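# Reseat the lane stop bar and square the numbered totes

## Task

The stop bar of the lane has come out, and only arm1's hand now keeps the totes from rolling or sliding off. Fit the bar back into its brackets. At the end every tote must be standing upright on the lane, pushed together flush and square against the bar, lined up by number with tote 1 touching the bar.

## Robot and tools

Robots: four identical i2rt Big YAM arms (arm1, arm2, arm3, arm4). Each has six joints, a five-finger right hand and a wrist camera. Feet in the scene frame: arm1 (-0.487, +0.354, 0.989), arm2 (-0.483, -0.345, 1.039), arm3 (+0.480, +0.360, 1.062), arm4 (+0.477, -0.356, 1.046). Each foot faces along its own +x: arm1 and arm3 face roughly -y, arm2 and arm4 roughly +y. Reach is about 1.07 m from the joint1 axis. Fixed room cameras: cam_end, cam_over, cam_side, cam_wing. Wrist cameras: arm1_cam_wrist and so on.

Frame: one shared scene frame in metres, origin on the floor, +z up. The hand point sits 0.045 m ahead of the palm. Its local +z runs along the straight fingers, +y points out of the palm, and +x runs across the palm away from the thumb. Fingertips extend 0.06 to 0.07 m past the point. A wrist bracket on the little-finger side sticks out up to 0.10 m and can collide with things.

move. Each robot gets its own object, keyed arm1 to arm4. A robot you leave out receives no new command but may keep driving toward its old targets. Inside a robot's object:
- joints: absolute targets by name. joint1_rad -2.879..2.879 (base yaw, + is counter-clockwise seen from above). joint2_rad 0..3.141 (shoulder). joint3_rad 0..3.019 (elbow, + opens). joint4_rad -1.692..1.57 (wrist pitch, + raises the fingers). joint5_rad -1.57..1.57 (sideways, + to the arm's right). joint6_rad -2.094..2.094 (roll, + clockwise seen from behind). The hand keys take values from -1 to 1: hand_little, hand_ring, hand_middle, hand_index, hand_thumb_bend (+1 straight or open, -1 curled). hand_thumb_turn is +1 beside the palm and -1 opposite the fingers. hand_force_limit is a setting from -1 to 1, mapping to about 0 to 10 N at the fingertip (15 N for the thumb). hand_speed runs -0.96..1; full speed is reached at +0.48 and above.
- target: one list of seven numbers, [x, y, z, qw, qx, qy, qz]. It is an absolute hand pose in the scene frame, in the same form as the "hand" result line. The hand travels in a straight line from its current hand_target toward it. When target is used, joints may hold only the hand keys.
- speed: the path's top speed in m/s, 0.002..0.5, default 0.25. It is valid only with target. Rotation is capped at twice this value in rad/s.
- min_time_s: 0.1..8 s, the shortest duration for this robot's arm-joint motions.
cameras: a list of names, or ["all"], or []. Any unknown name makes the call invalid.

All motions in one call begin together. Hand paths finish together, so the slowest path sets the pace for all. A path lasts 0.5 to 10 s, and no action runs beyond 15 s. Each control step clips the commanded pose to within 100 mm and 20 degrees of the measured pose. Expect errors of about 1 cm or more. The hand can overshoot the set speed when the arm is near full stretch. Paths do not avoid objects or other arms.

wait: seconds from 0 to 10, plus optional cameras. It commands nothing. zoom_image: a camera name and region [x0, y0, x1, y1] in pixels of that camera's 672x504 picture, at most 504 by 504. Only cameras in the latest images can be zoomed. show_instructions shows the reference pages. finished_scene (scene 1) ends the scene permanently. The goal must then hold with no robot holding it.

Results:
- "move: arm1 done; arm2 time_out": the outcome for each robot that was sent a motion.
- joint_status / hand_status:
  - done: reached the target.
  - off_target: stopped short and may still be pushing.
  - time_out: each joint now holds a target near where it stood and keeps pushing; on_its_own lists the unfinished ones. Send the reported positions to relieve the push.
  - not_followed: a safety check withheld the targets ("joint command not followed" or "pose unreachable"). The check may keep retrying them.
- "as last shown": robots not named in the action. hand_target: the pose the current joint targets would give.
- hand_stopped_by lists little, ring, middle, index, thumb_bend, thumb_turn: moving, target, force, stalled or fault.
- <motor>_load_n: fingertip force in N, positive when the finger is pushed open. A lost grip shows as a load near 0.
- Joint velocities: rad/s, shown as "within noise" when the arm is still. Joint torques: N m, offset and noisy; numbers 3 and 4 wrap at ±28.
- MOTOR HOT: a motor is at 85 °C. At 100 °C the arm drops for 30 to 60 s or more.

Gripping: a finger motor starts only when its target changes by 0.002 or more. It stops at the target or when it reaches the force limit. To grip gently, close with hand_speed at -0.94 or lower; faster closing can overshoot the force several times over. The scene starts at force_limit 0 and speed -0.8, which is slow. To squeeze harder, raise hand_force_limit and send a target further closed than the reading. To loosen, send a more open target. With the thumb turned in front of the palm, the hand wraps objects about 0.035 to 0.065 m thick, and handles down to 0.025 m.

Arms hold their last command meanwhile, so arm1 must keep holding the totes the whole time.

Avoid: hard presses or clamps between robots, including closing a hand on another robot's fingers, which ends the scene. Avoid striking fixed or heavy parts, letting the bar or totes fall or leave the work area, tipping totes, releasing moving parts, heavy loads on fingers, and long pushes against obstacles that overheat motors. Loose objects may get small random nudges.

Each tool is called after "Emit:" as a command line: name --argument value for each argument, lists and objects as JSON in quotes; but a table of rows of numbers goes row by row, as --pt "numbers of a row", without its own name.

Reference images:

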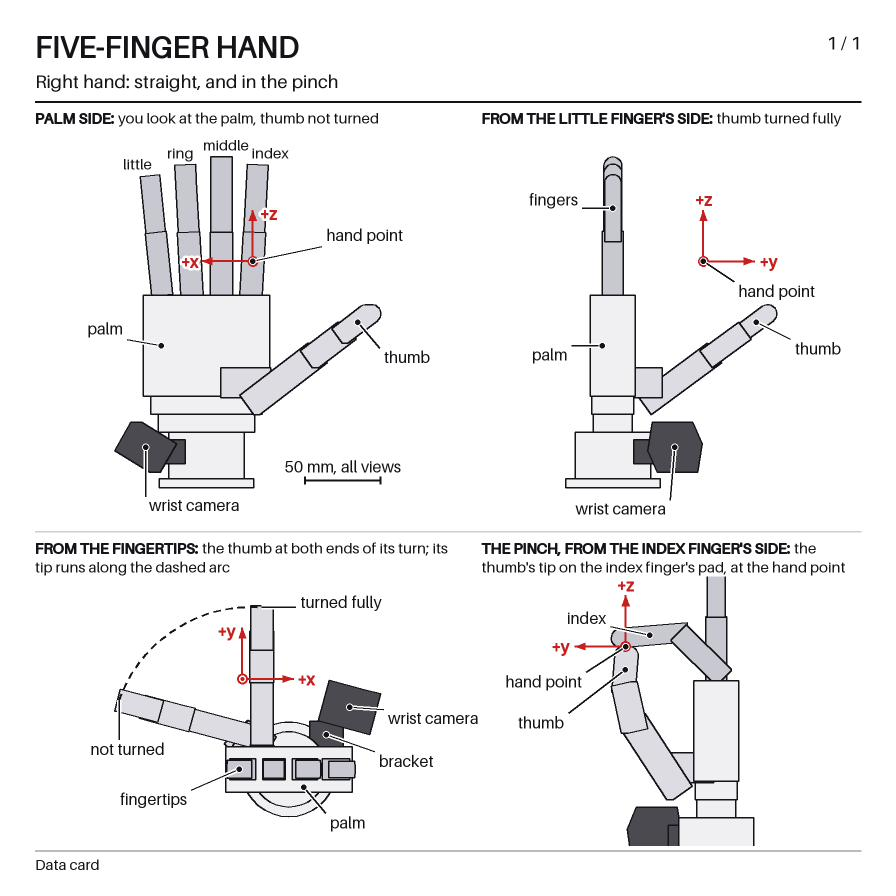

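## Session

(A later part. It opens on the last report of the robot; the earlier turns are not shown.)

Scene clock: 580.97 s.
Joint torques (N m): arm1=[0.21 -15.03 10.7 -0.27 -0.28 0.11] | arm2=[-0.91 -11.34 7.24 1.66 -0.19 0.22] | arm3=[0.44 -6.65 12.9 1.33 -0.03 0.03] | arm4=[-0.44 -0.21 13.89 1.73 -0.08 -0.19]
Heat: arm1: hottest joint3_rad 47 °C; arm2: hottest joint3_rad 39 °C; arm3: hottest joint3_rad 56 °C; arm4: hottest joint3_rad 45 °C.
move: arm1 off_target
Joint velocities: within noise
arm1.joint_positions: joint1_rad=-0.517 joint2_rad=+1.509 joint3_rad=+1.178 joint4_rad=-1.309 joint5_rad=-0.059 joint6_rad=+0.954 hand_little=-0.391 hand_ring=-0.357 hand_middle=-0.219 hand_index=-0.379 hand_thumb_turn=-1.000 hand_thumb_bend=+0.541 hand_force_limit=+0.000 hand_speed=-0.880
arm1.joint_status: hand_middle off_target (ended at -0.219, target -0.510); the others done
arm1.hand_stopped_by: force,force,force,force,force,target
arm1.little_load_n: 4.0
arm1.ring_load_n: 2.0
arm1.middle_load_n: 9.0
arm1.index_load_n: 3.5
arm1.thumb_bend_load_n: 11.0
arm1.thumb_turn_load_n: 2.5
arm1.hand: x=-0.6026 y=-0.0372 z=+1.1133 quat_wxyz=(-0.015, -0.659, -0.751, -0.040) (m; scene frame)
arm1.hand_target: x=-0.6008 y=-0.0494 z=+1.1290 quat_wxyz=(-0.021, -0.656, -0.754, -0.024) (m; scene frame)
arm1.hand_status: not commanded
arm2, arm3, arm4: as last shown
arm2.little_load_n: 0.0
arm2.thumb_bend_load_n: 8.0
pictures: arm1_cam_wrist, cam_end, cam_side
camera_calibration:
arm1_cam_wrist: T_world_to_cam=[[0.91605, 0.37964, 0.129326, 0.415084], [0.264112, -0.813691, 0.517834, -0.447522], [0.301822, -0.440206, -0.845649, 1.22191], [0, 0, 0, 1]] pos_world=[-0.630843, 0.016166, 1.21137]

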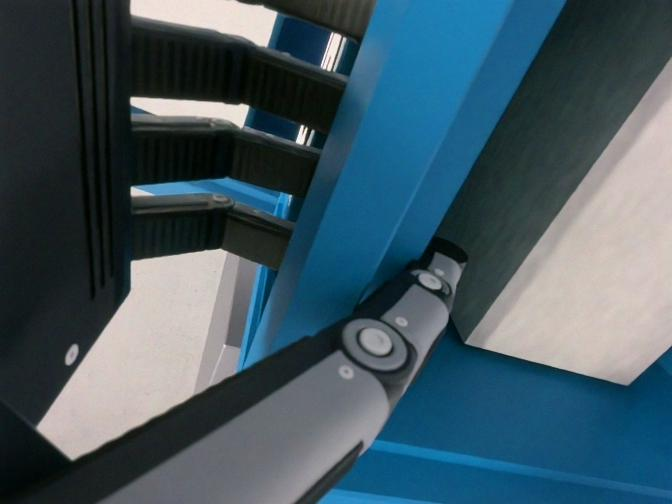

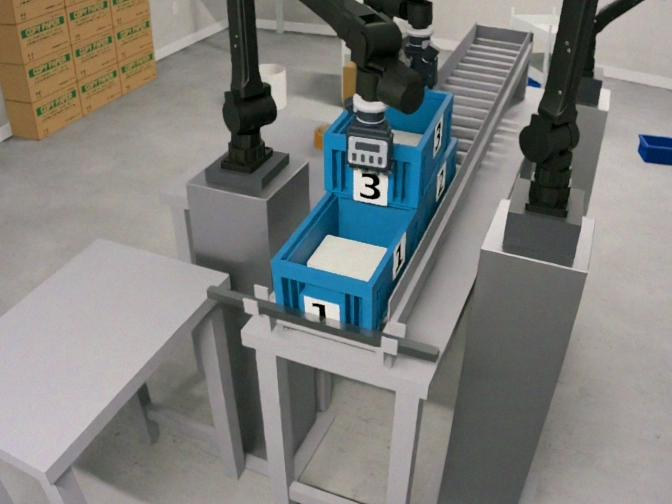

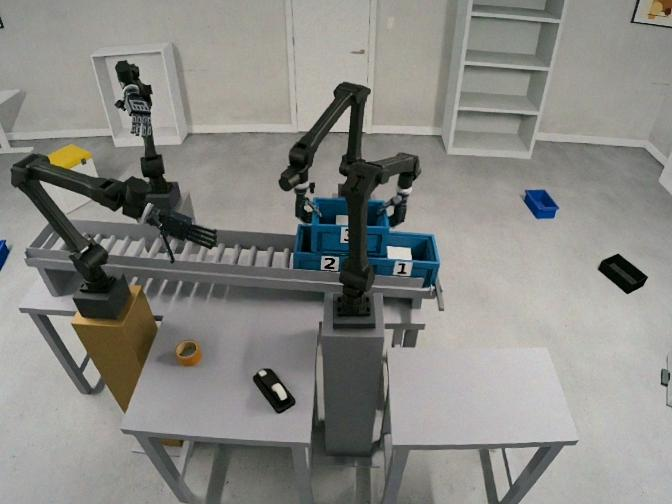

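Emit:
move --arm1 '{"target": [-0.603, -0.050, 1.185, -0.0396, -0.6550, -0.7545, -0.0068], "speed": 0.05}' --arm2 '{"target": [-0.323, 0.047, 1.205, -0.045, 0.706, -0.7066, 0.0237], "speed": 0.05}' --arm4 '{"joints": {"joint1_rad": -0.5}, "min_time_s": 3}' --cameras '["arm1_cam_wrist", "arm2_cam_wrist", "cam_side", "cam_wing"]'

Scene clock: 587.10 s.
Joint torques (N m): arm1=[-1.2 -17.2 13.68 -1.25 -1.28 -0.19] | arm2=[-0.32 -14.8 13.57 -0.69 -0.5 0.06] | arm3=[0.44 -6.83 12.9 1.28 -0.04 0.02] | arm4=[0.62 0.03 14.09 1.58 -0.13 -0.16]
Heat: arm1: hottest joint3_rad 47 °C; arm2: hottest joint3_rad 40 °C; arm3: hottest joint3_rad 56 °C; arm4: hottest joint3_rad 46 °C.
move: arm1 off_target; arm2 off_target; arm4 done
Joint velocities: within noise
arm1.joint_positions: joint1_rad=-0.517 joint2_rad=+1.477 joint3_rad=+1.222 joint4_rad=-1.378 joint5_rad=-0.064 joint6_rad=+0.962 hand_little=-0.391 hand_ring=-0.357 hand_middle=-0.219 hand_index=-0.379 hand_thumb_turn=-1.000 hand_thumb_bend=+0.541 hand_force_limit=+0.000 hand_speed=-0.880
arm1.joint_status: not commanded
arm1.hand_stopped_by: force,force,force,force,force,target
arm1.little_load_n: 4.5
arm1.ring_load_n: 2.5
arm1.middle_load_n: 10.5
arm1.index_load_n: 5.0
arm1.thumb_bend_load_n: 11.0
arm1.thumb_turn_load_n: 3.5
arm1.hand: x=-0.6007 y=-0.0364 z=+1.1422 quat_wxyz=(-0.018, -0.662, -0.749, -0.038) (m; scene frame)
arm1.hand_target: x=-0.6023 y=-0.0481 z=+1.1839 quat_wxyz=(-0.039, -0.655, -0.755, -0.006) (m; scene frame)
arm1.hand_status: off_target (0.045 m and 4.4 deg from the pose sent, 0.073 m and 4.8 deg at the start)
arm2.joint_positions: joint1_rad=-0.578 joint2_rad=+1.461 joint3_rad=+1.144 joint4_rad=-1.260 joint5_rad=+0.070 joint6_rad=+1.044 hand_little=-0.204 hand_ring=-0.204 hand_middle=-0.200 hand_index=-0.236 hand_thumb_turn=-1.000 hand_thumb_bend=+0.485 hand_force_limit=+0.100 hand_speed=-0.880
arm2.joint_status: not commanded
arm2.hand_stopped_by: force,force,target,force,force,target
arm2.little_load_n: 3.5
arm2.ring_load_n: 1.0
arm2.middle_load_n: -0.5
arm2.index_load_n: 7.0
arm2.thumb_bend_load_n: 4.0
arm2.thumb_turn_load_n: 0.0
arm2.hand: x=-0.3270 y=+0.0313 z=+1.1650 quat_wxyz=(-0.012, +0.706, -0.707, +0.039) (m; scene frame)
arm2.hand_target: x=-0.3238 y=+0.0454 z=+1.2041 quat_wxyz=(-0.045, +0.706, -0.706, +0.024) (m; scene frame)
arm2.hand_status: off_target (0.043 m and 4.2 deg from the pose sent, 0.066 m and 3.8 deg at the start)
arm3: as last shown
arm4.joint_positions: joint1_rad=-0.491 joint2_rad=+0.698 joint3_rad=+1.242 joint4_rad=-0.995 joint5_rad=-0.222 joint6_rad=-0.589 hand_little=+0.300 hand_ring=+0.300 hand_middle=+0.350 hand_index=+0.350 hand_thumb_turn=-1.000 hand_thumb_bend=+0.750 hand_force_limit=+0.000 hand_speed=-0.600
arm4.joint_status: all done
arm4.hand_stopped_by: target,target,target,target,target,target
arm4.little_load_n: 0.0
arm4.ring_load_n: 0.0
arm4.middle_load_n: 0.0
arm4.index_load_n: 0.0
arm4.thumb_bend_load_n: 0.0
arm4.thumb_turn_load_n: 0.0
arm4.hand: x=+0.5868 y=-0.0648 z=+1.4949 quat_wxyz=(-0.504, +0.836, +0.108, +0.187) (m; scene frame)
arm4.hand_target: x=+0.5894 y=-0.0684 z=+1.5246 quat_wxyz=(-0.520, +0.822, +0.110, +0.206) (m; scene frame)
arm4.hand_status: not commanded
pictures: arm1_cam_wrist, arm2_cam_wrist, cam_side, cam_wing
camera_calibration:
arm1_cam_wrist: T_world_to_cam=[[0.918982, 0.373002, 0.127833, 0.412543], [0.256758, -0.812143, 0.523927, -0.473684], [0.299245, -0.448658, -0.842116, 1.24024], [0, 0, 0, 1]] pos_world=[-0.628632, 0.0178635, 1.23986]
arm2_cam_wrist: T_world_to_cam=[[-0.97335, -0.227898, -0.0255384, -0.281601], [-0.211175, 0.847318, 0.487295, -0.664013], [-0.0894147, 0.479702, -0.872864, 1.08737], [0, 0, 0, 1]] pos_world=[-0.317092, -0.023161, 1.26551]

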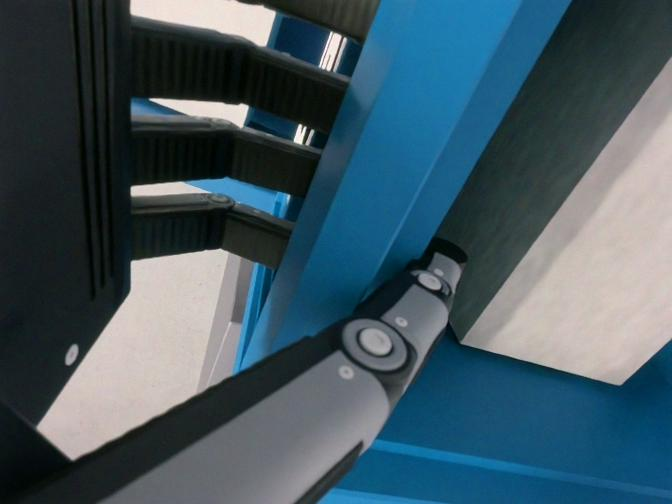

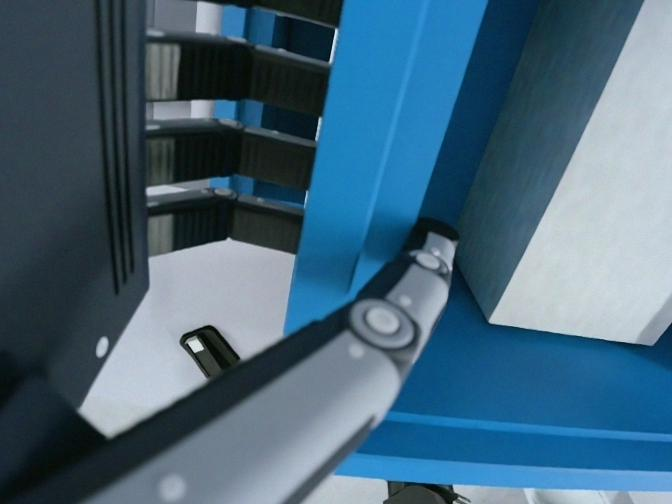

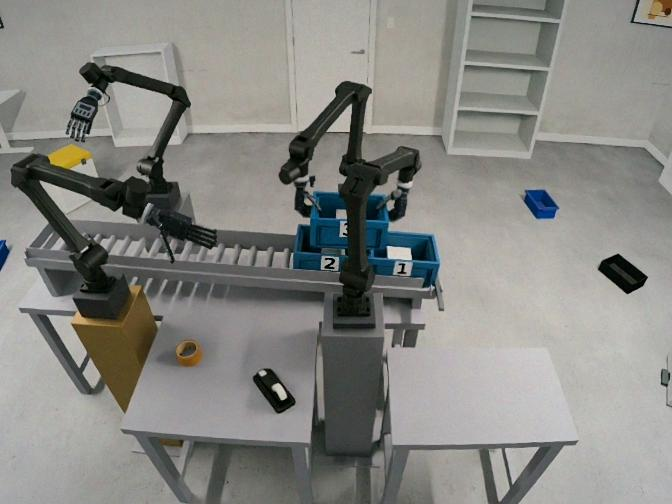

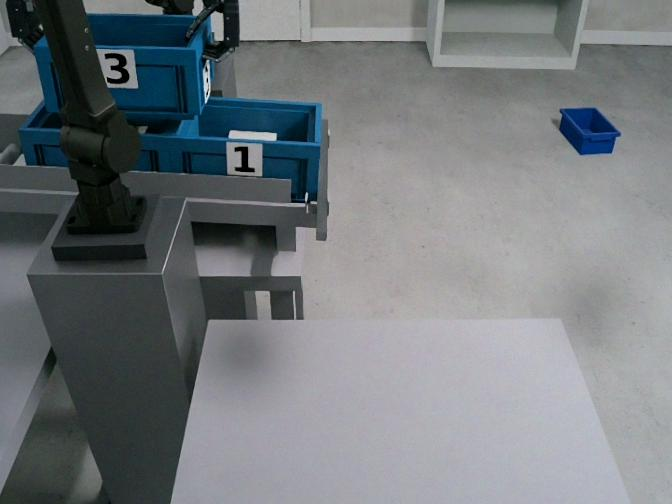

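Emit:
move --arm1 '{"target": [-0.450, -0.050, 1.223, -0.0396, -0.6550, -0.7545, -0.0068], "speed": 0.07}' --arm2 '{"target": [-0.1715, 0.053, 1.243, -0.045, 0.706, -0.7066, 0.0237], "speed": 0.07}' --cameras '["cam_over", "cam_side", "cam_wing"]'

Scene clock: 593.67 s.
Joint torques (N m): arm1=[0.26 -15.21 11.81 -0.25 -0.98 0.23] | arm2=[-0.67 -16.09 15.15 -0.13 -0.49 0.08] | arm3=[0.21 -6.48 12.88 1.26 -0.04 0.02] | arm4=[0.32 1.08 14.09 1.46 -0.12 -0.13]
Heat: arm1: hottest joint3_rad 49 °C; arm2: hottest joint3_rad 40 °C; arm3: hottest joint3_rad 56 °C; arm4: hottest joint3_rad 46 °C.
move: arm1 off_target; arm2 off_target
Joint velocities: within noise
arm1.joint_positions: joint1_rad=-0.167 joint2_rad=+1.343 joint3_rad=+1.222 joint4_rad=-1.481 joint5_rad=-0.065 joint6_rad=+1.294 hand_little=-0.391 hand_ring=-0.357 hand_middle=-0.219 hand_index=-0.379 hand_thumb_turn=-1.000 hand_thumb_bend=+0.541 hand_force_limit=+0.000 hand_speed=-0.880
arm1.joint_status: not commanded
arm1.hand_stopped_by: force,force,force,force,force,target
arm1.little_load_n: 3.5
arm1.ring_load_n: 2.5
arm1.middle_load_n: 7.5
arm1.index_load_n: 6.0
arm1.thumb_bend_load_n: 11.5
arm1.thumb_turn_load_n: 3.5
arm1.hand: x=-0.4591 y=-0.0413 z=+1.1910 quat_wxyz=(-0.014, -0.655, -0.755, -0.030) (m; scene frame)
arm1.hand_target: x=-0.4501 y=-0.0486 z=+1.2226 quat_wxyz=(-0.040, -0.655, -0.755, -0.007) (m; scene frame)
arm1.hand_status: off_target (0.034 m and 4.0 deg from the pose sent, 0.172 m and 4.4 deg at the start)
arm2.joint_positions: joint1_rad=-0.827 joint2_rad=+1.663 joint3_rad=+1.496 joint4_rad=-1.392 joint5_rad=+0.052 joint6_rad=+0.790 hand_little=-0.204 hand_ring=-0.204 hand_middle=-0.200 hand_index=-0.236 hand_thumb_turn=-1.000 hand_thumb_bend=+0.485 hand_force_limit=+0.100 hand_speed=-0.880
arm2.joint_status: not commanded
arm2.hand_stopped_by: force,force,target,force,force,target
arm2.little_load_n: 3.0
arm2.ring_load_n: 1.0
arm2.middle_load_n: -1.0
arm2.index_load_n: 8.5
arm2.thumb_bend_load_n: 4.0
arm2.thumb_turn_load_n: -0.5
arm2.hand: x=-0.1851 y=+0.0366 z=+1.2104 quat_wxyz=(-0.012, +0.708, -0.706, +0.030) (m; scene frame)
arm2.hand_target: x=-0.1729 y=+0.0513 z=+1.2429 quat_wxyz=(-0.045, +0.706, -0.706, +0.024) (m; scene frame)
arm2.hand_status: off_target (0.039 m and 3.8 deg from the pose sent, 0.175 m and 4.2 deg at the start)
arm3, arm4: as last shown
arm3.thumb_bend_load_n: -0.5
pictures: cam_over, cam_side, cam_wing

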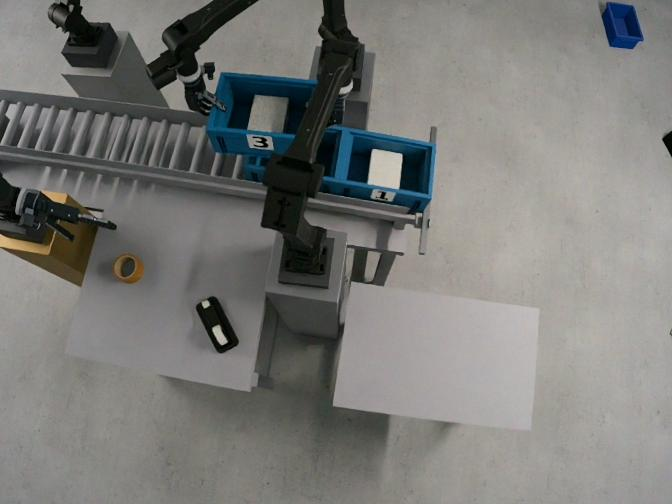

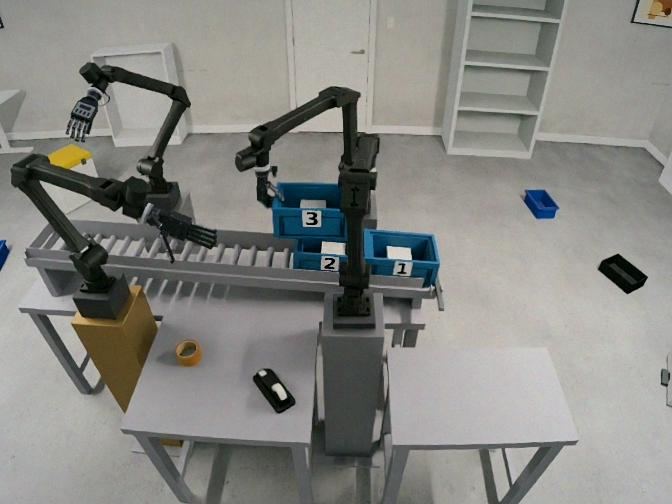

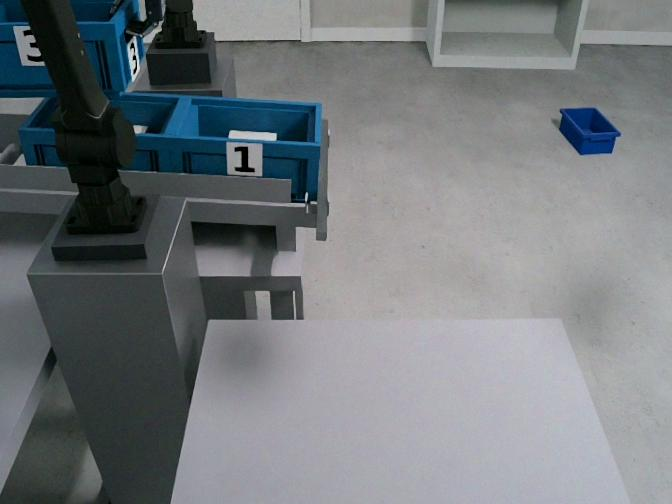

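Emit:
move --arm1 '{"target": [-0.290, -0.048, 1.215, -0.0395, -0.6480, -0.7602, -0.0072], "speed": 0.08}' --arm2 '{"target": [-0.0085, 0.053, 1.238, -0.045, 0.706, -0.7066, 0.0237], "speed": 0.08}' --cameras '["cam_over", "cam_side"]'

Scene clock: 605.33 s.
Joint torques (N m): arm1=[-0.5 -13.68 12.92 0.46 -0.61 0.02] | arm2=[-1.55 -22.77 15.5 -0.21 -0.24 -0.05] | arm3=[0.38 -6.95 12.88 1.33 -0.04 0.03] | arm4=[0.38 0.73 14.2 1.65 -0.1 -0.11]
Heat: arm1: hottest joint3_rad 49 °C; arm2: hottest joint3_rad 43 °C; arm3: hottest joint3_rad 57 °C; arm4: hottest joint3_rad 47 °C.
move: arm1 off_target; arm2 off_target
Joint velocities: within noise
arm1.joint_positions: joint1_rad=+0.257 joint2_rad=+1.353 joint3_rad=+1.222 joint4_rad=-1.451 joint5_rad=-0.050 joint6_rad=+1.717 hand_little=-0.391 hand_ring=-0.357 hand_middle=-0.219 hand_index=-0.379 hand_thumb_turn=-1.000 hand_thumb_bend=+0.541 hand_force_limit=+0.000 hand_speed=-0.880
arm1.joint_status: not commanded
arm1.hand_stopped_by: force,force,force,force,force,target
arm1.little_load_n: 4.5
arm1.ring_load_n: 3.0
arm1.middle_load_n: 5.0
arm1.index_load_n: 6.5
arm1.thumb_bend_load_n: 10.5
arm1.thumb_turn_load_n: 3.5
arm1.hand: x=-0.3031 y=-0.0328 z=+1.1841 quat_wxyz=(-0.003, -0.654, -0.756, -0.024) (m; scene frame)
arm1.hand_target: x=-0.2907 y=-0.0463 z=+1.2153 quat_wxyz=(-0.040, -0.648, -0.761, -0.007) (m; scene frame)
arm1.hand_status: off_target (0.037 m and 4.7 deg from the pose sent, 0.171 m and 4.1 deg at the start)
arm2.joint_positions: joint1_rad=-1.002 joint2_rad=+2.026 joint3_rad=+1.982 joint4_rad=-1.519 joint5_rad=+0.031 joint6_rad=+0.619 hand_little=-0.204 hand_ring=-0.204 hand_middle=-0.200 hand_index=-0.236 hand_thumb_turn=-1.000 hand_thumb_bend=+0.485 hand_force_limit=+0.100 hand_speed=-0.880
arm2.joint_status: not commanded
arm2.hand_stopped_by: force,force,target,force,force,target
arm2.little_load_n: 3.0
arm2.ring_load_n: 1.0
arm2.middle_load_n: 0.0
arm2.index_load_n: 7.0
arm2.thumb_bend_load_n: 4.5
arm2.thumb_turn_load_n: -0.5
arm2.hand: x=-0.0265 y=+0.0465 z=+1.2003 quat_wxyz=(-0.007, +0.706, -0.707, +0.020) (m; scene frame)
arm2.hand_target: x=-0.0105 y=+0.0514 z=+1.2379 quat_wxyz=(-0.046, +0.706, -0.707, +0.024) (m; scene frame)
arm2.hand_status: off_target (0.042 m and 4.3 deg from the pose sent, 0.179 m and 3.8 deg at the start)
arm3, arm4: as last shown
arm3.thumb_bend_load_n: 0.0
pictures: cam_over, cam_side

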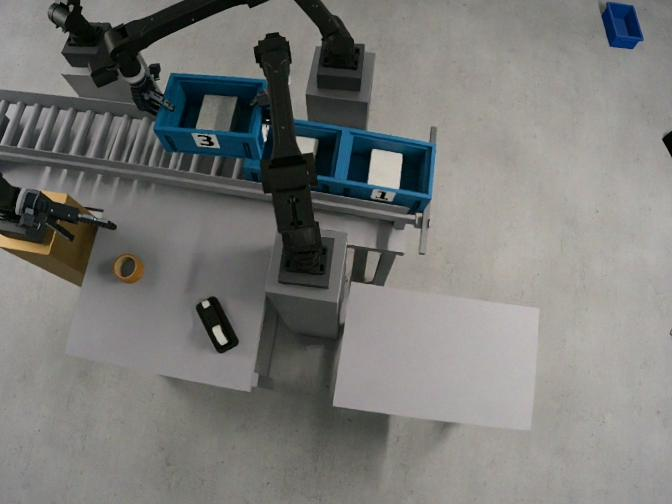

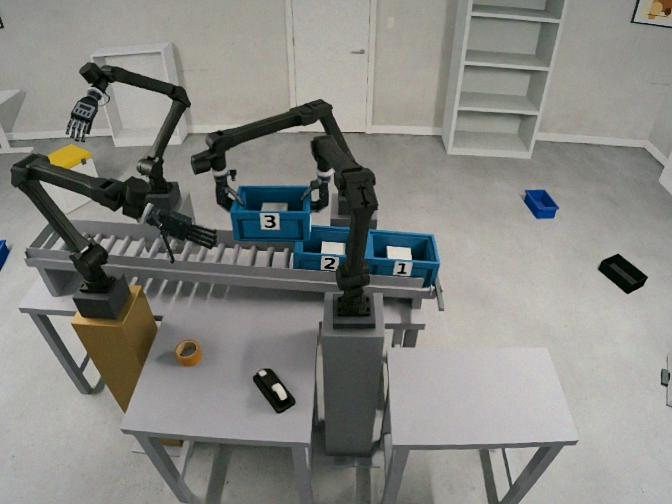

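Emit:
move --arm1 '{"target": [-0.142, -0.054, 1.200, -0.0395, -0.6417, -0.7658, -0.0075], "speed": 0.08}' --arm2 '{"target": [0.134, 0.047, 1.225, -0.045, 0.706, -0.7066, 0.0237], "speed": 0.08}' --cameras '["cam_over", "cam_side", "arm3_cam_wrist", "cam_end"]'

Scene clock: 609.53 s.
Joint torques (N m): arm1=[-3.37 -16.21 8.57 -0.31 1.24 0.01] | arm2=[-4.01 -28.98 17.88 0.35 0.35 0.27] | arm3=[0.5 -6.48 12.81 1.21 -0.04 0.03] | arm4=[0.15 1.14 14.2 1.57 -0.15 -0.08]
Heat: arm1: hottest joint3_rad 49 °C; arm2: hottest joint3_rad 44 °C; arm3: hottest joint3_rad 57 °C; arm4: hottest joint3_rad 48 °C.
move: arm1 not_followed; arm2 off_target
Joint velocities: within noise
arm1.joint_positions: joint1_rad=+0.520 joint2_rad=+1.507 joint3_rad=+1.283 joint4_rad=-1.384 joint5_rad=-0.074 joint6_rad=+1.945 hand_little=-0.391 hand_ring=-0.357 hand_middle=-0.220 hand_index=-0.379 hand_thumb_turn=-1.000 hand_thumb_bend=+0.541 hand_force_limit=+0.000 hand_speed=-0.880
arm1.joint_status: not commanded
arm1.hand_stopped_by: force,force,force,force,force,target
arm1.little_load_n: 4.0
arm1.ring_load_n: 2.5
arm1.middle_load_n: 1.5
arm1.index_load_n: 5.5
arm1.thumb_bend_load_n: 12.0
arm1.thumb_turn_load_n: 5.0
arm1.on_its_own: joint1_rad is held at +0.489, not at its first target +0.271; joint2_rad is held at +1.490, not at its first target +1.336; joint6_rad is held at +1.946, not at its first target +1.718
arm1.hand: x=-0.1842 y=-0.0238 z=+1.1456 quat_wxyz=(+0.011, -0.641, -0.766, -0.041) (m; scene frame)
arm1.hand_target: x=-0.2024 y=-0.0334 z=+1.1525 quat_wxyz=(+0.012, -0.653, -0.757, -0.025) (m; scene frame)
arm1.hand_status: not_followed (0.075 m and 7.0 deg from the pose sent, 0.163 m and 4.9 deg at the start)
arm2.joint_positions: joint1_rad=-1.087 joint2_rad=+2.450 joint3_rad=+2.634 joint4_rad=-1.707 joint5_rad=-0.001 joint6_rad=+0.487 hand_little=-0.204 hand_ring=-0.204 hand_middle=-0.200 hand_index=-0.236 hand_thumb_turn=-1.000 hand_thumb_bend=+0.486 hand_force_limit=+0.100 hand_speed=-0.880
arm2.joint_status: not commanded
arm2.hand_stopped_by: force,force,target,force,force,target
arm2.little_load_n: 2.0
arm2.ring_load_n: 0.5
arm2.middle_load_n: 0.0
arm2.index_load_n: 6.5
arm2.thumb_bend_load_n: 13.0
arm2.thumb_turn_load_n: 0.5
arm2.hand: x=+0.0949 y=+0.0606 z=+1.1685 quat_wxyz=(-0.029, +0.723, -0.690, +0.011) (m; scene frame)
arm2.hand_target: x=+0.1275 y=+0.0434 z=+1.2246 quat_wxyz=(-0.090, +0.699, -0.709, +0.033) (m; scene frame)
arm2.hand_status: off_target (0.070 m and 3.6 deg from the pose sent, 0.162 m and 4.3 deg at the start; a joint's target at an end of its range on 56 of 98 steps)
arm3, arm4: as last shown
arm3.little_load_n: 0.5
arm4.thumb_turn_load_n: 0.5
pictures: arm3_cam_wrist, cam_end, cam_over, cam_side
pose unreachable (arm1 arm): on one or more control steps of this call this arm could not follow its commanded pose, so it was not sent that pose on those steps. On the call's last step it was still not sent that pose. It may still have moved: this result reports where it is.
cause: moving toward the commanded pose would bring a part of the arm too close to another arm (the arm2 arm, where that arm stood when this arm was held).
camera_calibration:
arm3_cam_wrist: T_world_to_cam=[[-0.086022, 0.993672, 0.0722176, -0.60366], [0.822252, 0.11174, -0.558046, 0.68767], [-0.562585, 0.0113769, -0.826661, 1.24118], [0, 0, 0, 1]] pos_world=[0.080904, 0.508879, 1.45338]

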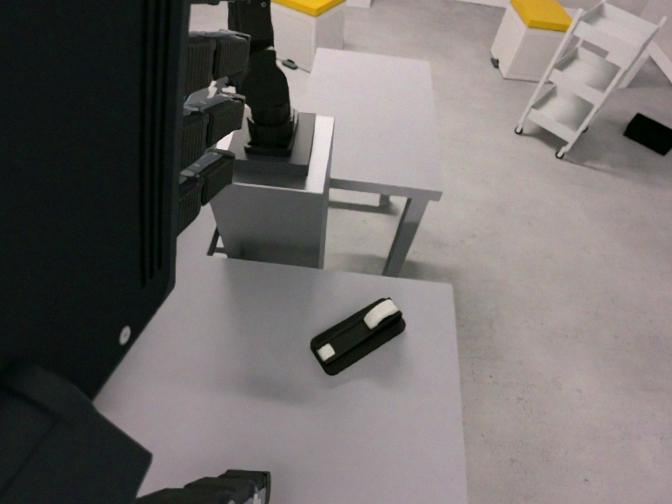

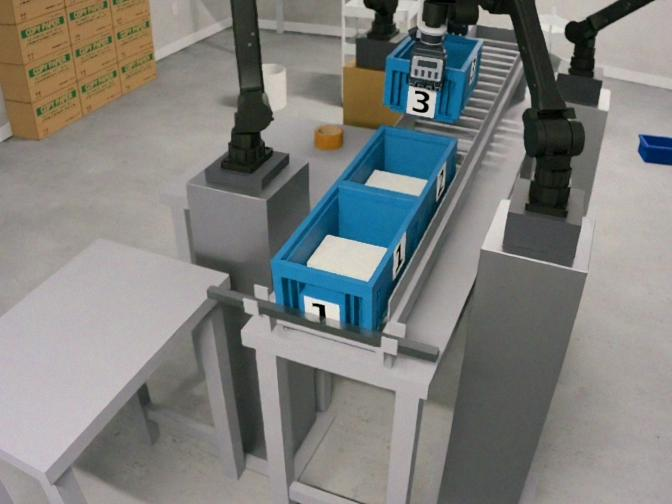

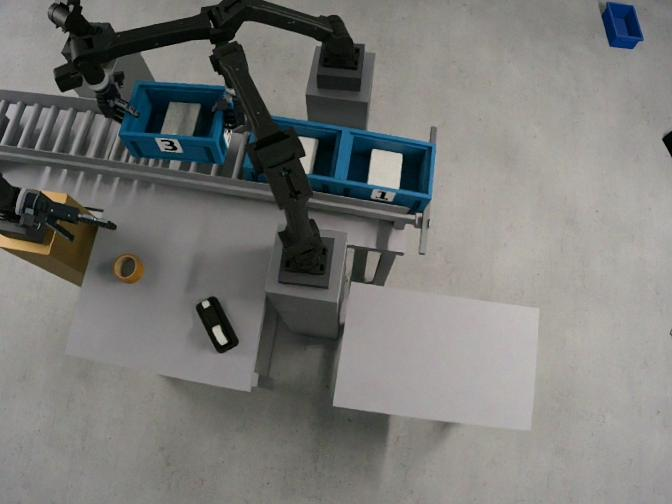

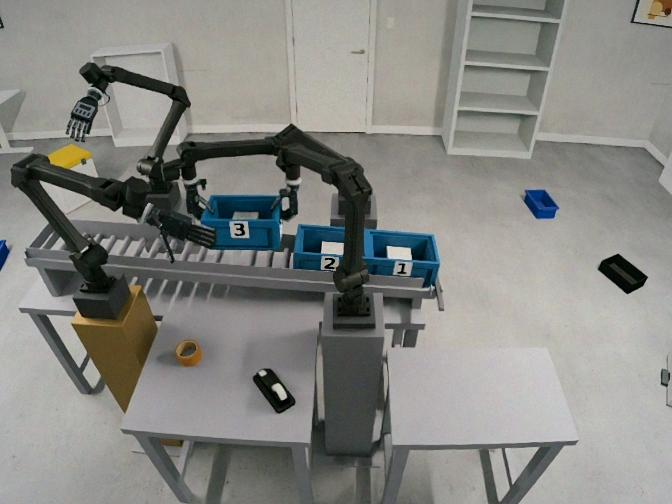

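Emit:
move --arm1 '{"target": [-0.195, -0.046, 1.130, -0.0207, -0.6557, -0.7543, -0.0238], "speed": 0.05}' --arm2 '{"target": [0.095, 0.034, 1.165, -0.0223, 0.7067, -0.7067, 0.0223], "speed": 0.05}' --cameras '["cam_over", "cam_side", "arm2_cam_wrist", "arm1_cam_wrist"]'

Scene clock: 633.07 s.
Joint torques (N m): arm1=[-2.32 -16.67 9.74 0.43 -0.79 -0.06] | arm2=[-1.79 -32.21 8.68 0.61 0.17 0.23] | arm3=[0.32 -6.65 12.93 1.26 -0.03 0.03] | arm4=[0.26 0.79 13.93 1.39 -0.13 -0.17]
Heat: arm1: hottest joint3_rad 46 °C; arm2: hottest joint3_rad 53 °C; arm3: hottest joint3_rad 57 °C; arm4: hottest joint3_rad 49 °C.
move: arm1 off_target; arm2 off_target
Joint velocities: within noise
arm1.joint_positions: joint1_rad=+0.500 joint2_rad=+1.522 joint3_rad=+1.205 joint4_rad=-1.269 joint5_rad=-0.048 joint6_rad=+1.954 hand_little=-0.391 hand_ring=-0.357 hand_middle=-0.219 hand_index=-0.379 hand_thumb_turn=-1.000 hand_thumb_bend=+0.541 hand_force_limit=+0.000 hand_speed=-0.880
arm1.joint_status: not commanded
arm1.hand_stopped_by: force,force,force,force,force,target
arm1.little_load_n: 5.5
arm1.ring_load_n: 3.0
arm1.middle_load_n: 3.0
arm1.index_load_n: 1.5
arm1.thumb_bend_load_n: 12.5
arm1.thumb_turn_load_n: 4.0
arm1.hand: x=-0.1956 y=-0.0346 z=+1.1102 quat_wxyz=(+0.005, -0.652, -0.758, -0.025) (m; scene frame)
arm1.hand_target: x=-0.1952 y=-0.0456 z=+1.1300 quat_wxyz=(-0.021, -0.656, -0.754, -0.023) (m; scene frame)
arm1.hand_status: off_target (0.023 m and 3.0 deg from the pose sent, 0.029 m and 4.7 deg at the start)
arm2.joint_positions: joint1_rad=-1.096 joint2_rad=+2.423 joint3_rad=+2.440 joint4_rad=-1.630 joint5_rad=+0.021 joint6_rad=+0.492 hand_little=-0.204 hand_ring=-0.204 hand_middle=-0.200 hand_index=-0.237 hand_thumb_turn=-1.000 hand_thumb_bend=+0.486 hand_force_limit=+0.100 hand_speed=-0.880
arm2.joint_status: not commanded
arm2.hand_stopped_by: force,force,target,force,force,target
arm2.little_load_n: 5.0
arm2.ring_load_n: 1.5
arm2.middle_load_n: 0.5
arm2.index_load_n: 2.5
arm2.thumb_bend_load_n: 5.5
arm2.thumb_turn_load_n: 1.0
arm2.hand: x=+0.0819 y=+0.0405 z=+1.1158 quat_wxyz=(+0.017, +0.718, -0.696, +0.009) (m; scene frame)
arm2.hand_target: x=+0.0936 y=+0.0334 z=+1.1641 quat_wxyz=(-0.022, +0.707, -0.707, +0.022) (m; scene frame)
arm2.hand_status: off_target (0.051 m and 5.1 deg from the pose sent, 0.027 m and 3.1 deg at the start)
arm3.joint_positions: joint1_rad=-1.889 joint2_rad=+1.006 joint3_rad=+0.918 joint4_rad=-0.394 joint5_rad=-0.302 joint6_rad=-1.560 hand_little=+1.000 hand_ring=+1.000 hand_middle=+1.000 hand_index=+1.000 hand_thumb_turn=+1.000 hand_thumb_bend=+1.000 hand_force_limit=+0.000 hand_speed=-0.800
arm3.joint_status: not commanded
arm3.hand_stopped_by: target,target,target,target,target,target
arm3.little_load_n: 0.0
arm3.ring_load_n: 0.0
arm3.middle_load_n: 0.0
arm3.index_load_n: 0.0
arm3.thumb_bend_load_n: 0.0
arm3.thumb_turn_load_n: 0.0
arm3.hand: x=+0.0163 y=+0.5157 z=+1.3568 quat_wxyz=(+0.523, -0.065, -0.849, +0.039) (m; scene frame)
arm3.hand_target: x=+0.0144 y=+0.5219 z=+1.3779 quat_wxyz=(+0.536, -0.070, -0.841, +0.034) (m; scene frame)
arm3.hand_status: not commanded
arm4: as last shown
arm4.thumb_turn_load_n: 0.0
pictures: arm1_cam_wrist, arm2_cam_wrist, cam_over, cam_side
camera_calibration:
arm1_cam_wrist: T_world_to_cam=[[0.913922, 0.397102, 0.0840038, 0.0921556], [0.305703, -0.809579, 0.501126, -0.524502], [0.267006, -0.432309, -0.861288, 1.10852], [0, 0, 0, 1]] pos_world=[-0.219863, 0.0180045, 1.20986]
arm2_cam_wrist: T_world_to_cam=[[-0.964052, -0.259682, 0.0562885, 0.0265171], [-0.196921, 0.840475, 0.5048, -0.581957], [-0.178397, 0.47557, -0.861399, 1.0712], [0, 0, 0, 1]] pos_world=[0.102064, -0.0134258, 1.21501]

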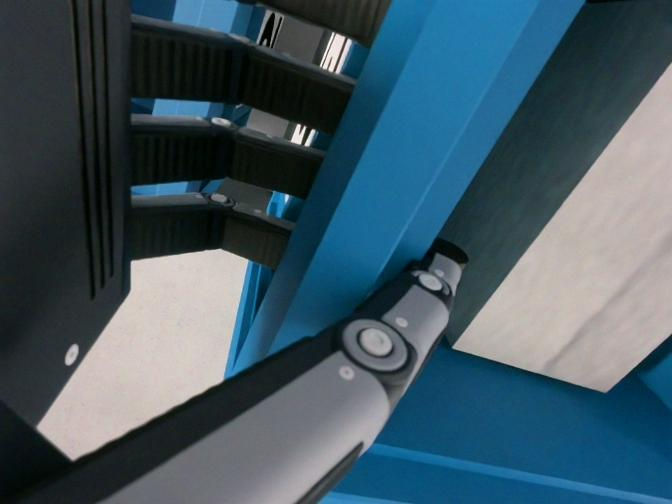

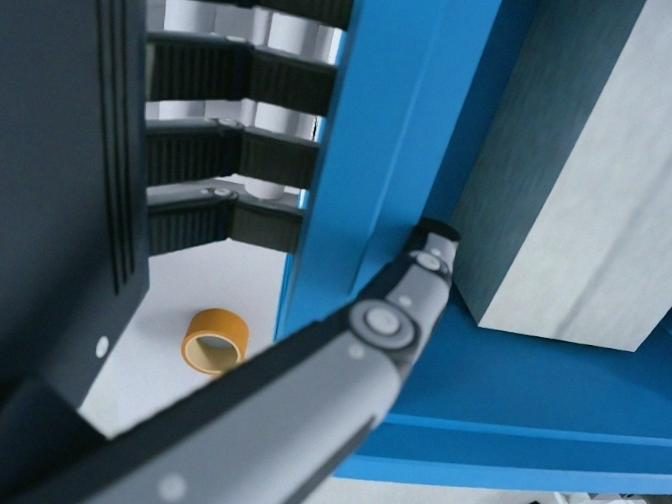

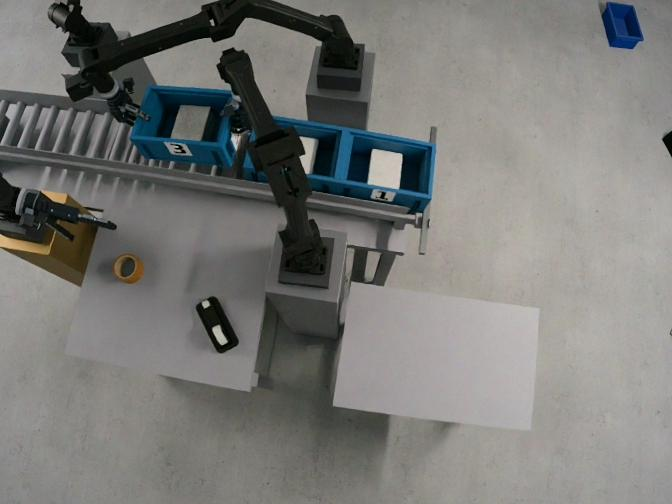

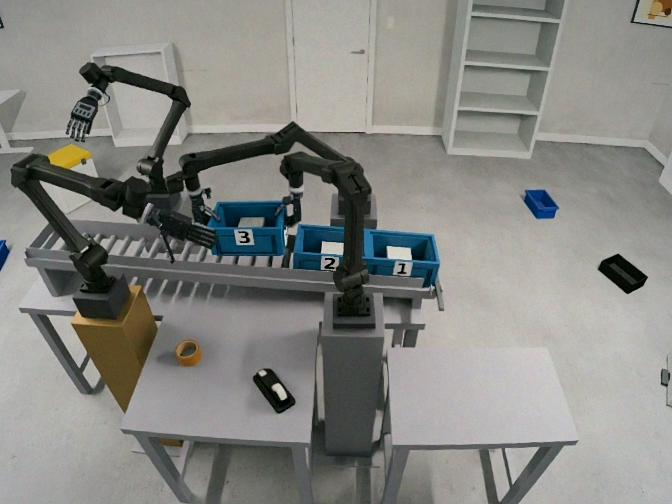

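Emit:
move --arm1 '{"target": [-0.195, -0.047, 1.122, 0.0122, -0.6561, -0.7545, 0.0048], "speed": 0.04}' --arm2 '{"target": [0.092, 0.034, 1.115, 0.0085, 0.7070, -0.7070, -0.0085], "speed": 0.04}' --cameras '["cam_side", "arm1_cam_wrist"]'

Emit:
zoom_image --camera "cam_side" --region '[170, 150, 370, 300]'

Scene clock: 637.80 s.
Joint torques (N m): arm1=[-0.85 -16.44 12.12 -0.55 0.09 0.11] | arm2=[-2.49 -28.86 9.99 0.39 -0.05 0.14] | arm3=[0.32 -6.77 12.88 1.25 -0.04 0.03] | arm4=[0.38 0.73 14.17 1.42 -0.12 -0.13]
Heat: arm1: hottest joint3_rad 47 °C; arm2: hottest joint3_rad 52 °C; arm3: hottest joint3_rad 57 °C; arm4: hottest joint3_rad 50 °C.
move: arm1 off_target; arm2 off_target
Joint velocities: within noise
arm1.joint_positions: joint1_rad=+0.512 joint2_rad=+1.549 joint3_rad=+1.205 joint4_rad=-1.287 joint5_rad=+0.010 joint6_rad=+1.971 hand_little=-0.391 hand_ring=-0.357 hand_middle=-0.220 hand_index=-0.379 hand_thumb_turn=-1.000 hand_thumb_bend=+0.541 hand_force_limit=+0.000 hand_speed=-0.880
arm1.joint_status: not commanded
arm1.hand_stopped_by: force,force,force,force,force,target
arm1.little_load_n: 6.5
arm1.ring_load_n: 3.5
arm1.middle_load_n: 1.0
arm1.index_load_n: 3.5
arm1.thumb_bend_load_n: 10.5
arm1.thumb_turn_load_n: 4.0
arm1.hand: x=-0.2035 y=-0.0330 z=+1.0948 quat_wxyz=(+0.035, -0.653, -0.756, -0.005) (m; scene frame)
arm1.hand_target: x=-0.1955 y=-0.0461 z=+1.1221 quat_wxyz=(+0.012, -0.656, -0.754, +0.005) (m; scene frame)
arm1.hand_status: off_target (0.032 m and 2.9 deg from the pose sent, 0.017 m and 3.5 deg at the start)
arm2.joint_positions: joint1_rad=-1.101 joint2_rad=+2.454 joint3_rad=+2.426 joint4_rad=-1.625 joint5_rad=-0.015 joint6_rad=+0.492 hand_little=-0.204 hand_ring=-0.204 hand_middle=-0.200 hand_index=-0.237 hand_thumb_turn=-1.000 hand_thumb_bend=+0.486 hand_force_limit=+0.100 hand_speed=-0.880
arm2.joint_status: not commanded
arm2.hand_stopped_by: force,force,target,force,force,target
arm2.little_load_n: 4.0
arm2.ring_load_n: 2.0
arm2.middle_load_n: 2.0
arm2.index_load_n: 2.0
arm2.thumb_bend_load_n: 7.5
arm2.thumb_turn_load_n: 0.5
arm2.hand: x=+0.0763 y=+0.0420 z=+1.0927 quat_wxyz=(+0.031, +0.716, -0.697, -0.014) (m; scene frame)
arm2.hand_target: x=+0.0913 y=+0.0336 z=+1.1151 quat_wxyz=(+0.008, +0.707, -0.707, -0.008) (m; scene frame)
arm2.hand_status: off_target (0.028 m and 3.1 deg from the pose sent, 0.012 m and 2.9 deg at the start)
arm3, arm4: as last shown
pictures: arm1_cam_wrist, cam_side
camera_calibration:
arm1_cam_wrist: T_world_to_cam=[[0.918381, 0.395145, 0.0209113, 0.16993], [0.339689, -0.814392, 0.470507, -0.472816], [0.202948, -0.425001, -0.882148, 1.10796], [0, 0, 0, 1]] pos_world=[-0.22031, 0.0186822, 1.1963]

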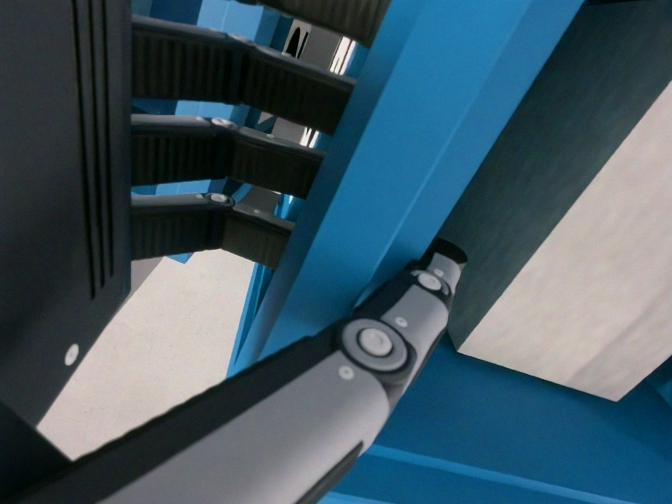

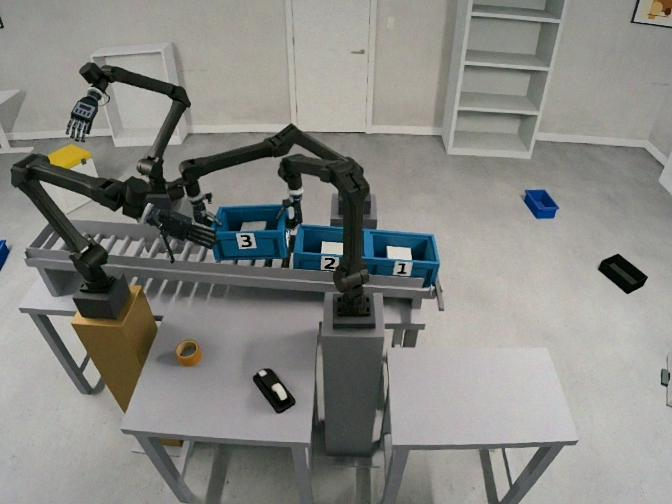

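Scaled by 2.520 from the camera's 672x504 image, which has a finer 960x720 frame.

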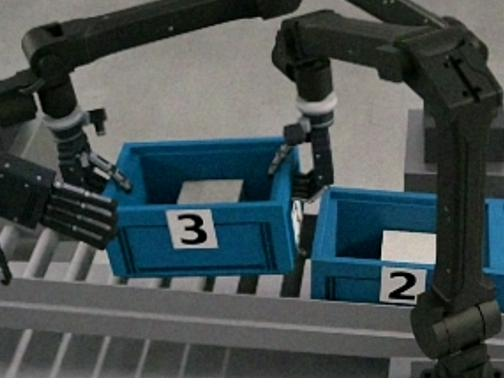

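Emit:
move --arm1 '{"target": [-0.187, -0.049, 1.116, 0.0300, -0.6558, -0.7540, 0.0200], "speed": 0.04}' --arm2 '{"target": [0.099, 0.033, 1.075, 0.0250, 0.7064, -0.7064, -0.0250], "speed": 0.04}' --cameras '["cam_side", "cam_over"]'

Emit:
zoom_image --camera "cam_side" --region '[170, 150, 370, 300]'

Scene clock: 642.20 s.
Joint torques (N m): arm1=[-0.97 -16.62 8.31 -0.36 -0.17 -0.01] | arm2=[-1.9 -28.57 11.03 0.21 0.21 0.05] | arm3=[0.15 -6.53 12.9 1.31 -0.04 0.02] | arm4=[0.44 -0.03 13.97 1.35 -0.11 -0.12]
Heat: arm1: hottest joint3_rad 47 °C; arm2: hottest joint3_rad 51 °C; arm3: hottest joint3_rad 57 °C; arm4: hottest joint3_rad 50 °C.
move: arm1 not_followed; arm2 off_target
Joint velocities: within noise
arm1.joint_positions: joint1_rad=+0.525 joint2_rad=+1.601 joint3_rad=+1.184 joint4_rad=-1.280 joint5_rad=+0.045 joint6_rad=+1.998 hand_little=-0.391 hand_ring=-0.357 hand_middle=-0.220 hand_index=-0.380 hand_thumb_turn=-1.000 hand_thumb_bend=+0.541 hand_force_limit=+0.000 hand_speed=-0.880
arm1.joint_status: not commanded
arm1.hand_stopped_by: force,force,force,force,force,target
arm1.little_load_n: 10.5
arm1.ring_load_n: 5.5
arm1.middle_load_n: 0.5
arm1.index_load_n: 0.5
arm1.thumb_bend_load_n: 10.5
arm1.thumb_turn_load_n: 3.5
arm1.hand: x=-0.2100 y=-0.0275 z=+1.0624 quat_wxyz=(+0.071, -0.656, -0.751, +0.004) (m; scene frame)
arm1.hand_target: x=-0.2085 y=-0.0287 z=+1.0715 quat_wxyz=(+0.065, -0.656, -0.752, +0.004) (m; scene frame)
arm1.hand_status: not_followed (0.062 m and 5.1 deg from the pose sent, 0.031 m and 2.9 deg at the start)
arm2.joint_positions: joint1_rad=-1.106 joint2_rad=+2.533 joint3_rad=+2.426 joint4_rad=-1.625 joint5_rad=-0.047 joint6_rad=+0.492 hand_little=-0.204 hand_ring=-0.204 hand_middle=-0.200 hand_index=-0.237 hand_thumb_turn=-1.000 hand_thumb_bend=+0.486 hand_force_limit=+0.100 hand_speed=-0.880
arm2.joint_status: not commanded
arm2.hand_stopped_by: force,force,target,force,force,target
arm2.little_load_n: 8.0
arm2.ring_load_n: 3.0
arm2.middle_load_n: 1.0
arm2.index_load_n: 0.0
arm2.thumb_bend_load_n: 8.5
arm2.thumb_turn_load_n: -1.0
arm2.hand: x=+0.0684 y=+0.0405 z=+1.0425 quat_wxyz=(+0.065, +0.712, -0.698, -0.041) (m; scene frame)
arm2.hand_target: x=+0.0969 y=+0.0318 z=+1.0753 quat_wxyz=(+0.025, +0.706, -0.707, -0.024) (m; scene frame)
arm2.hand_status: off_target (0.045 m and 5.0 deg from the pose sent, 0.030 m and 2.1 deg at the start)
arm3, arm4: as last shown
arm4.thumb_turn_load_n: 0.5
pictures: cam_over, cam_side
led back after a hold (arm1 arm): the arm was led back toward your command in small steps, so it may still be short of it.
led back after a hold (arm2 arm): the arm was led back toward your command in small steps, so it may still be short of it.
pose unreachable (arm1 arm): on one or more control steps of this call this arm could not follow its commanded pose, so it was not sent that pose on those steps. On the call's last step it was still not sent that pose. It may still have moved: this result reports where it is.
cause: moving toward the commanded pose would bring a part of the arm too close to another arm (the arm2 arm, where that arm stood when this arm was held).
pose unreachable (arm2 arm): on one or more control steps of this call this arm could not follow its commanded pose, so it was not sent that pose on those steps. It may still have moved: this result reports where it is.
cause: moving toward the commanded pose would bring a part of the arm too close to another arm (the arm1 arm, along the way the arms are being sent, or toward where that arm still pushes).

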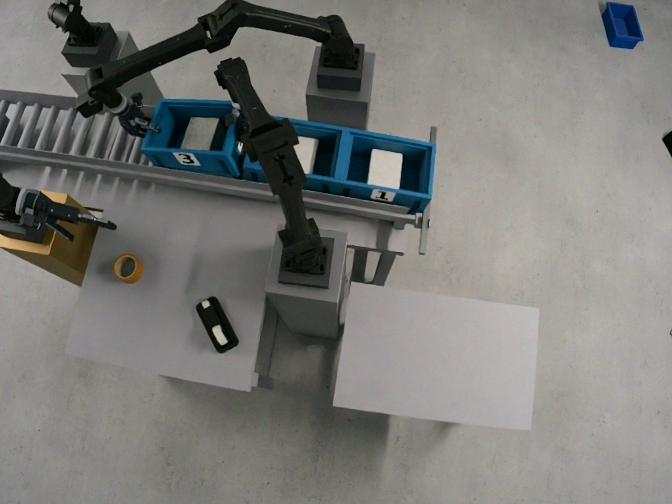

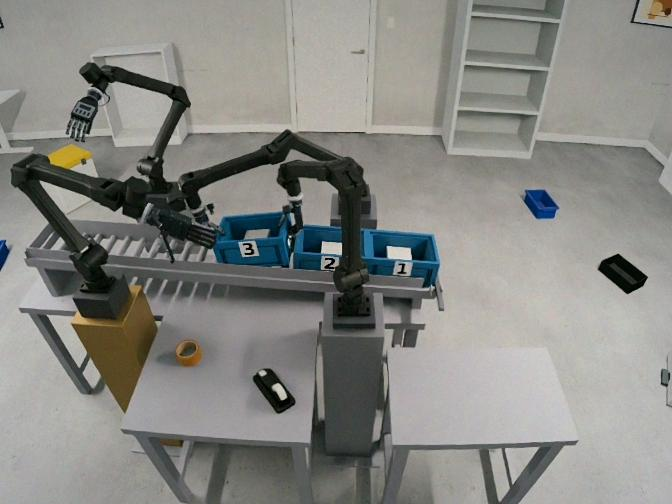

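Scaled by 2.520 from the camera's 672x504 image, which has a finer 960x720 frame.

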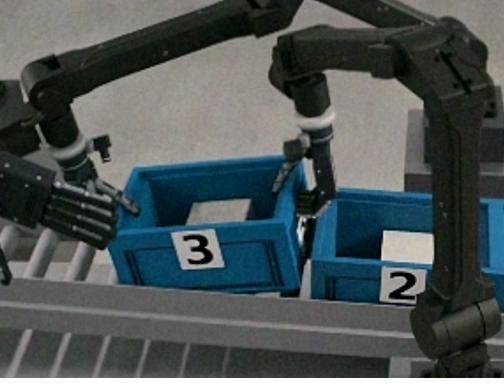

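Emit:
move --arm2 '{"target": [0.088, 0.033, 1.048, 0.0332, 0.7062, -0.7062, -0.0332], "speed": 0.03}' --cameras '["cam_side"]'

Emit:
zoom_image --camera "cam_side" --region '[170, 150, 370, 300]'

Scene clock: 648.10 s.
Joint torques (N m): arm1=[-1.14 -17.32 8.25 -0.5 -0.17 -0.05] | arm2=[-2.61 -29.63 8.73 0.76 0.28 0.05] | arm3=[0.38 -6.83 12.96 1.29 -0.04 0.04] | arm4=[0.26 -0.09 14.08 1.36 -0.14 -0.15]
Heat: arm1: hottest joint3_rad 46 °C; arm2: hottest joint3_rad 51 °C; arm3: hottest joint3_rad 57 °C; arm4: hottest joint3_rad 50 °C.
move: arm2 off_target
Joint velocities: within noise
arm1, arm3, arm4: as last shown
arm1.joint_positions: joint1_rad=+0.527 joint2_rad=+1.608 joint3_rad=+1.184 joint4_rad=-1.276 joint5_rad=+0.045 joint6_rad=+2.001 hand_little=-0.391 hand_ring=-0.357 hand_middle=-0.220 hand_index=-0.380 hand_thumb_turn=-1.000 hand_thumb_bend=+0.541 hand_force_limit=+0.000 hand_speed=-0.880
arm1.little_load_n: 8.5
arm1.ring_load_n: 5.0
arm1.middle_load_n: 2.5
arm1.index_load_n: -0.5
arm1.thumb_bend_load_n: 13.0
arm1.hand: x=-0.2091 y=-0.0278 z=+1.0590 quat_wxyz=(+0.073, -0.657, -0.751, +0.004) (m; scene frame)
arm1.hand_target: x=-0.2085 y=-0.0286 z=+1.0715 quat_wxyz=(+0.065, -0.656, -0.752, +0.004) (m; scene frame)
arm2.joint_positions: joint1_rad=-1.107 joint2_rad=+2.533 joint3_rad=+2.389 joint4_rad=-1.578 joint5_rad=-0.057 joint6_rad=+0.492 hand_little=-0.204 hand_ring=-0.204 hand_middle=-0.200 hand_index=-0.237 hand_thumb_turn=-1.000 hand_thumb_bend=+0.486 hand_force_limit=+0.100 hand_speed=-0.880
arm2.joint_status: not commanded
arm2.hand_stopped_by: force,force,target,force,force,target
arm2.little_load_n: 7.0
arm2.ring_load_n: 2.5
arm2.middle_load_n: 0.0
arm2.index_load_n: 1.0
arm2.thumb_bend_load_n: 5.5
arm2.thumb_turn_load_n: 0.0
arm2.hand: x=+0.0693 y=+0.0416 z=+1.0286 quat_wxyz=(+0.059, +0.711, -0.699, -0.044) (m; scene frame)
arm2.hand_target: x=+0.0873 y=+0.0328 z=+1.0480 quat_wxyz=(+0.034, +0.706, -0.706, -0.033) (m; scene frame)
arm2.hand_status: off_target (0.028 m and 3.3 deg from the pose sent, 0.022 m and 3.9 deg at the start)
arm3.ring_load_n: -0.5
arm4.thumb_turn_load_n: 0.0
pictures: cam_side

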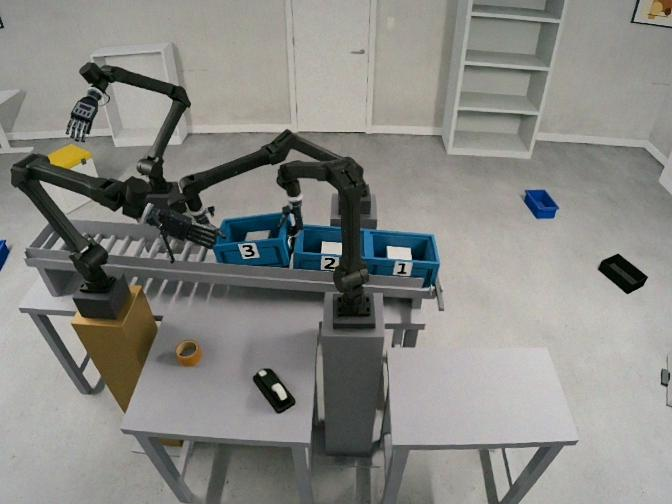

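Scaled by 2.520 from the camera's 672x504 image, which has a finer 960x720 frame.

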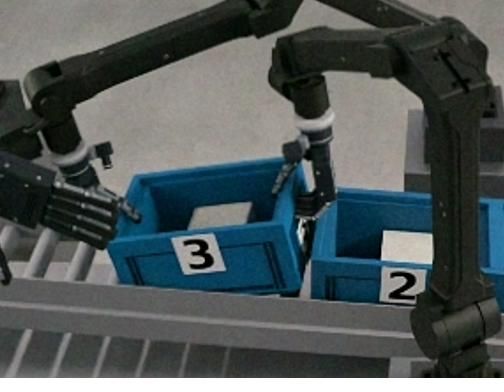

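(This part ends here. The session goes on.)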